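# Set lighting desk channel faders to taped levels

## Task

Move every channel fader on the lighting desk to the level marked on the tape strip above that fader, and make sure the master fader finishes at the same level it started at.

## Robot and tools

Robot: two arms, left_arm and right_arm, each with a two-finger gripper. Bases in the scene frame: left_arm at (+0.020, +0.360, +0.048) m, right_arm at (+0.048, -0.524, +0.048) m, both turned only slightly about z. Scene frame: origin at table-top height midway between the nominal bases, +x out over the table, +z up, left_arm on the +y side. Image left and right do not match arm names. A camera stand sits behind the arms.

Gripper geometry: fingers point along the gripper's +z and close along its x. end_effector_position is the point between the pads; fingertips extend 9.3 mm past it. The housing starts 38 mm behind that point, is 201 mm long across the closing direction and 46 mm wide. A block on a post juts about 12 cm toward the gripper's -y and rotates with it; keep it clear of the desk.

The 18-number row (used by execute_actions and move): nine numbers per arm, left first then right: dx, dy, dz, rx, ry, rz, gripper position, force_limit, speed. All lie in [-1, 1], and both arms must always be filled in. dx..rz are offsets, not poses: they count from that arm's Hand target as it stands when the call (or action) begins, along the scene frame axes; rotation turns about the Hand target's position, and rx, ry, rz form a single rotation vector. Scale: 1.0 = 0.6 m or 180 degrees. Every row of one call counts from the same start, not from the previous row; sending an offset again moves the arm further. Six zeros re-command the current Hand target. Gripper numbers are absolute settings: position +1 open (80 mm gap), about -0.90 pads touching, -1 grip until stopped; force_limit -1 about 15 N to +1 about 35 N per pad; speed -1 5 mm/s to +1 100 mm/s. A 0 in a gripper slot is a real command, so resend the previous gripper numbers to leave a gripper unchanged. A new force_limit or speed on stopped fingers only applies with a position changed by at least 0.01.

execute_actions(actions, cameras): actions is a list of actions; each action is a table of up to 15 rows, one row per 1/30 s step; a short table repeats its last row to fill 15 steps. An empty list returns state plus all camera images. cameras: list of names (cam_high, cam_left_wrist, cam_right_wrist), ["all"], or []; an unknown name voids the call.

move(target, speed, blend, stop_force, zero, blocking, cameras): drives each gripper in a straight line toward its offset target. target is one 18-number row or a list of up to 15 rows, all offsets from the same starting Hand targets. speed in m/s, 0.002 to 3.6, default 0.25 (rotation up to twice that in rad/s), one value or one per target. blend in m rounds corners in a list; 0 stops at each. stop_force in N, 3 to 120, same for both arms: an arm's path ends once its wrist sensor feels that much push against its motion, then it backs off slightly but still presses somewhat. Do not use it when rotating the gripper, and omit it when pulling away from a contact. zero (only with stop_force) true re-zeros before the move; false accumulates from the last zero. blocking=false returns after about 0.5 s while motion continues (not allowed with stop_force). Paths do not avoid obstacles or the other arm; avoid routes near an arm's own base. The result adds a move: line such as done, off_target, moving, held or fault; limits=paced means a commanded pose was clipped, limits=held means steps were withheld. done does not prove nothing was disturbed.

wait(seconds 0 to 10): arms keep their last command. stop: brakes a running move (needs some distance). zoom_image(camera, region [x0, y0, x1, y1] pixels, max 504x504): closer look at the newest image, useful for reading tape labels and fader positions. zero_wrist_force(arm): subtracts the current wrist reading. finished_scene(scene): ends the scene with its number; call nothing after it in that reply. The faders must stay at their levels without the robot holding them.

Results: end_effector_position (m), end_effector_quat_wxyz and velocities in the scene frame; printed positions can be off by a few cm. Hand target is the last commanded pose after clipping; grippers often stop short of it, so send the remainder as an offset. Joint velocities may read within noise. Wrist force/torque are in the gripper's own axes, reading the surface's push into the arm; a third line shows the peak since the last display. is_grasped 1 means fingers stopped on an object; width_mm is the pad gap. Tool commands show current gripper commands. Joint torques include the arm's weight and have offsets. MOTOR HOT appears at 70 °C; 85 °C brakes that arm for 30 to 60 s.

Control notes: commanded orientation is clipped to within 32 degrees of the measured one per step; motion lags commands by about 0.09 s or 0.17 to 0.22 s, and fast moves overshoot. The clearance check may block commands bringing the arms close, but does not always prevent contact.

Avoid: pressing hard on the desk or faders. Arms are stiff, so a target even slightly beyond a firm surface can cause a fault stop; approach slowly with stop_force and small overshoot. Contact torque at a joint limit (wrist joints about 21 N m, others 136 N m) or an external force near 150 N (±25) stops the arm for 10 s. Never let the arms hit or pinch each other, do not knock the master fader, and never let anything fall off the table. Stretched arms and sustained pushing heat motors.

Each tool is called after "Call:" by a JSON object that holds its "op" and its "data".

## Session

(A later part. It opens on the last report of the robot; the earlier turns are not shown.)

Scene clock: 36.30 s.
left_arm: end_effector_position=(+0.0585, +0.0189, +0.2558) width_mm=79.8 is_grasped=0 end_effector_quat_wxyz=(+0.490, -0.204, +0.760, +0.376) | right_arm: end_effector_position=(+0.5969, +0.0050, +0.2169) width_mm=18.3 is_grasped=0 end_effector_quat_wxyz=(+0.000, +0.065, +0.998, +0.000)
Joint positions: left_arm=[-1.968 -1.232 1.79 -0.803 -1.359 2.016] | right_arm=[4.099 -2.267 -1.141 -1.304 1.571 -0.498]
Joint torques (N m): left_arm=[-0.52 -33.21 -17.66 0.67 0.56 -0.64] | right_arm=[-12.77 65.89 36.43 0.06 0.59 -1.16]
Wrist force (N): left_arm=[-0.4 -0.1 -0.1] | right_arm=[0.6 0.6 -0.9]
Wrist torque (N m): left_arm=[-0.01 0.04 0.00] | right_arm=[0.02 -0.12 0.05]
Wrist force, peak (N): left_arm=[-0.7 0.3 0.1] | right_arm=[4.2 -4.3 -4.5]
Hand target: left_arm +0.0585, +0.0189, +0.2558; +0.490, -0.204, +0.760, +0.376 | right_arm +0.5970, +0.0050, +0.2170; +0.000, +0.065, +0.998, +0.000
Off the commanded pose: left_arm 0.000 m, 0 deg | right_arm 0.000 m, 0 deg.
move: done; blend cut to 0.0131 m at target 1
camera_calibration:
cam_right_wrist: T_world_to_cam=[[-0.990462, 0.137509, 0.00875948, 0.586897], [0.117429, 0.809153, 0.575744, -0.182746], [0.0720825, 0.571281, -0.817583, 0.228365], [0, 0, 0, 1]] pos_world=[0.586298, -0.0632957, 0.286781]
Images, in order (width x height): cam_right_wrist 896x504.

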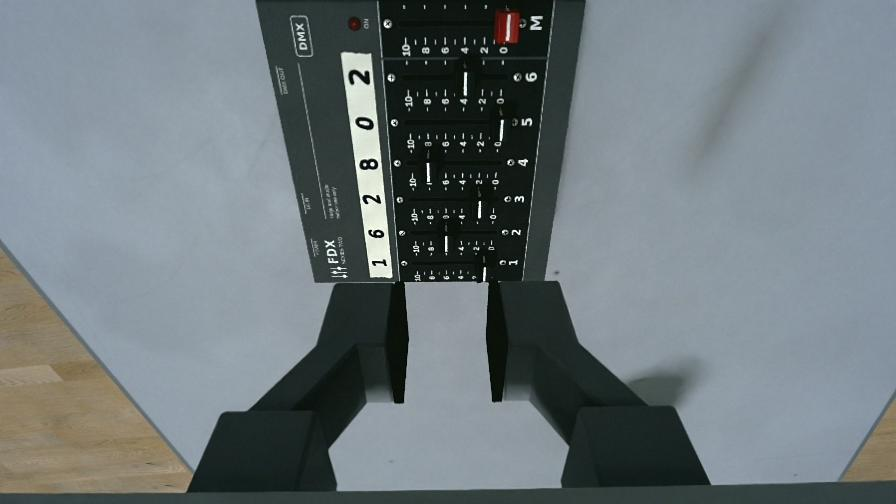

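Call:
{"op": "move", "data": {"target": [[0,0,0,0,0,0,0.996,1,1,-0.0175,-0.0122,-0.215,0,0,0,-0.47,-1,-0.5],[0,0,0,0,0,0,0.996,1,1,-0.0175,-0.0122,-0.2467,0,0,0,-0.47,-1,-0.5],[0,0,0,0,0,0,0.996,1,1,-0.0175,-0.0122,-0.2467,0,0,0,-1,-1,-0.5],[0,0,0,0,0,0,0.996,1,1,-0.0333,-0.01,-0.2467,0,0,0,-1,-1,-0.5],[0,0,0,0,0,0,0.996,1,1,-0.0333,-0.01,-0.2467,0,0,0,-0.47,-1,0.2],[0,0,0,0,0,0,0.996,1,1,0,0,0,0,0,0,-0.47,-1,0.2]], "speed": [0.4,0.2,0.1,0.08,0.1,0.4], "blend": [0.01,0,0,0,0,0], "cameras": ["cam_right_wrist"]}}

Call:
{"op": "zoom_image", "data": {"camera": "cam_right_wrist", "region": [330, 30, 580, 170]}}

Scene clock: 41.17 s.
left_arm: end_effector_position=(+0.0585, +0.0189, +0.2558) width_mm=79.8 is_grasped=0 end_effector_quat_wxyz=(+0.490, -0.204, +0.760, +0.376) | right_arm: end_effector_position=(+0.5969, +0.0050, +0.2169) width_mm=18.3 is_grasped=0 end_effector_quat_wxyz=(+0.000, +0.065, +0.998, +0.000)
Joint positions: left_arm=[-1.968 -1.232 1.79 -0.803 -1.359 2.016] | right_arm=[4.099 -2.267 -1.141 -1.304 1.571 -0.498]
Joint torques (N m): left_arm=[0.41 -33.26 -18.08 0.54 0.62 -0.73] | right_arm=[-12.95 45.85 34.72 -0.04 0.82 -1.07]
Wrist force (N): left_arm=[-0.2 0.0 0.2] | right_arm=[0.3 0.7 -0.8]
Wrist torque (N m): left_arm=[0.01 0.03 0.00] | right_arm=[0.04 -0.09 0.06]
Wrist force, peak (N): left_arm=[-0.6 0.1 0.4] | right_arm=[-2.6 1.2 -4.8]
Hand target: left_arm +0.0585, +0.0189, +0.2558; +0.490, -0.204, +0.760, +0.376 | right_arm +0.5970, +0.0050, +0.2170; +0.000, +0.065, +0.998, +0.000
Off the commanded pose: left_arm 0.000 m, 0 deg | right_arm 0.000 m, 0 deg.
move: done; blend cut to 0.0095 m at target 1
camera_calibration:
cam_right_wrist: T_world_to_cam=[[-0.990466, 0.137487, 0.00862126, 0.586839], [0.117331, 0.80916, 0.575755, -0.182679], [0.0721829, 0.571277, -0.817577, 0.228312], [0, 0, 0, 1]] pos_world=[0.586197, -0.0632957, 0.286781]
Images, in order (width x height): cam_right_wrist 896x504.

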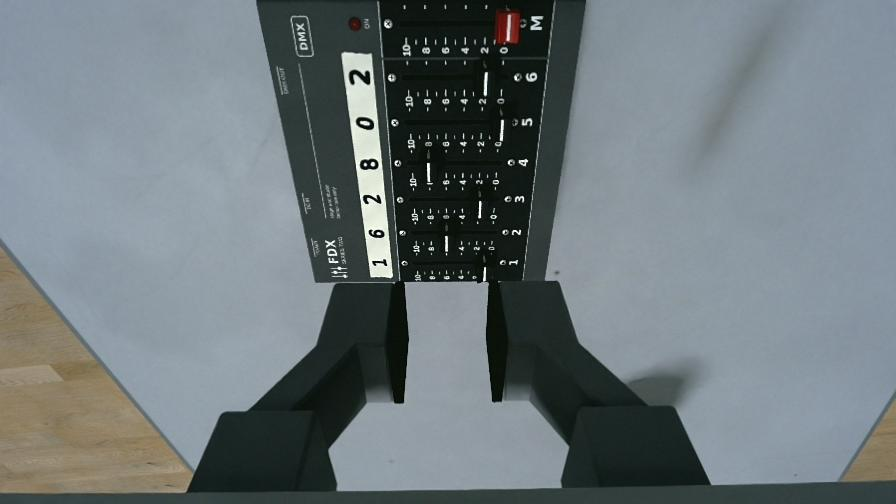

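Scaled by 2.016 from the camera's 896x504 image, which has a finer 1280x720 frame.

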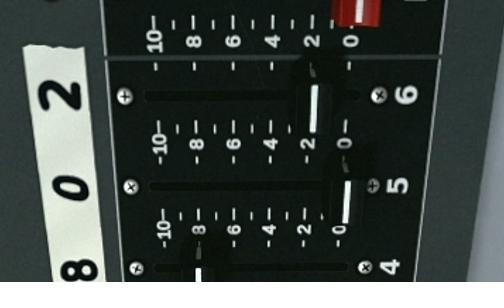

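Call:
{"op": "finished_scene", "data": {"scene": 1}}

The scene is finished: the task was done.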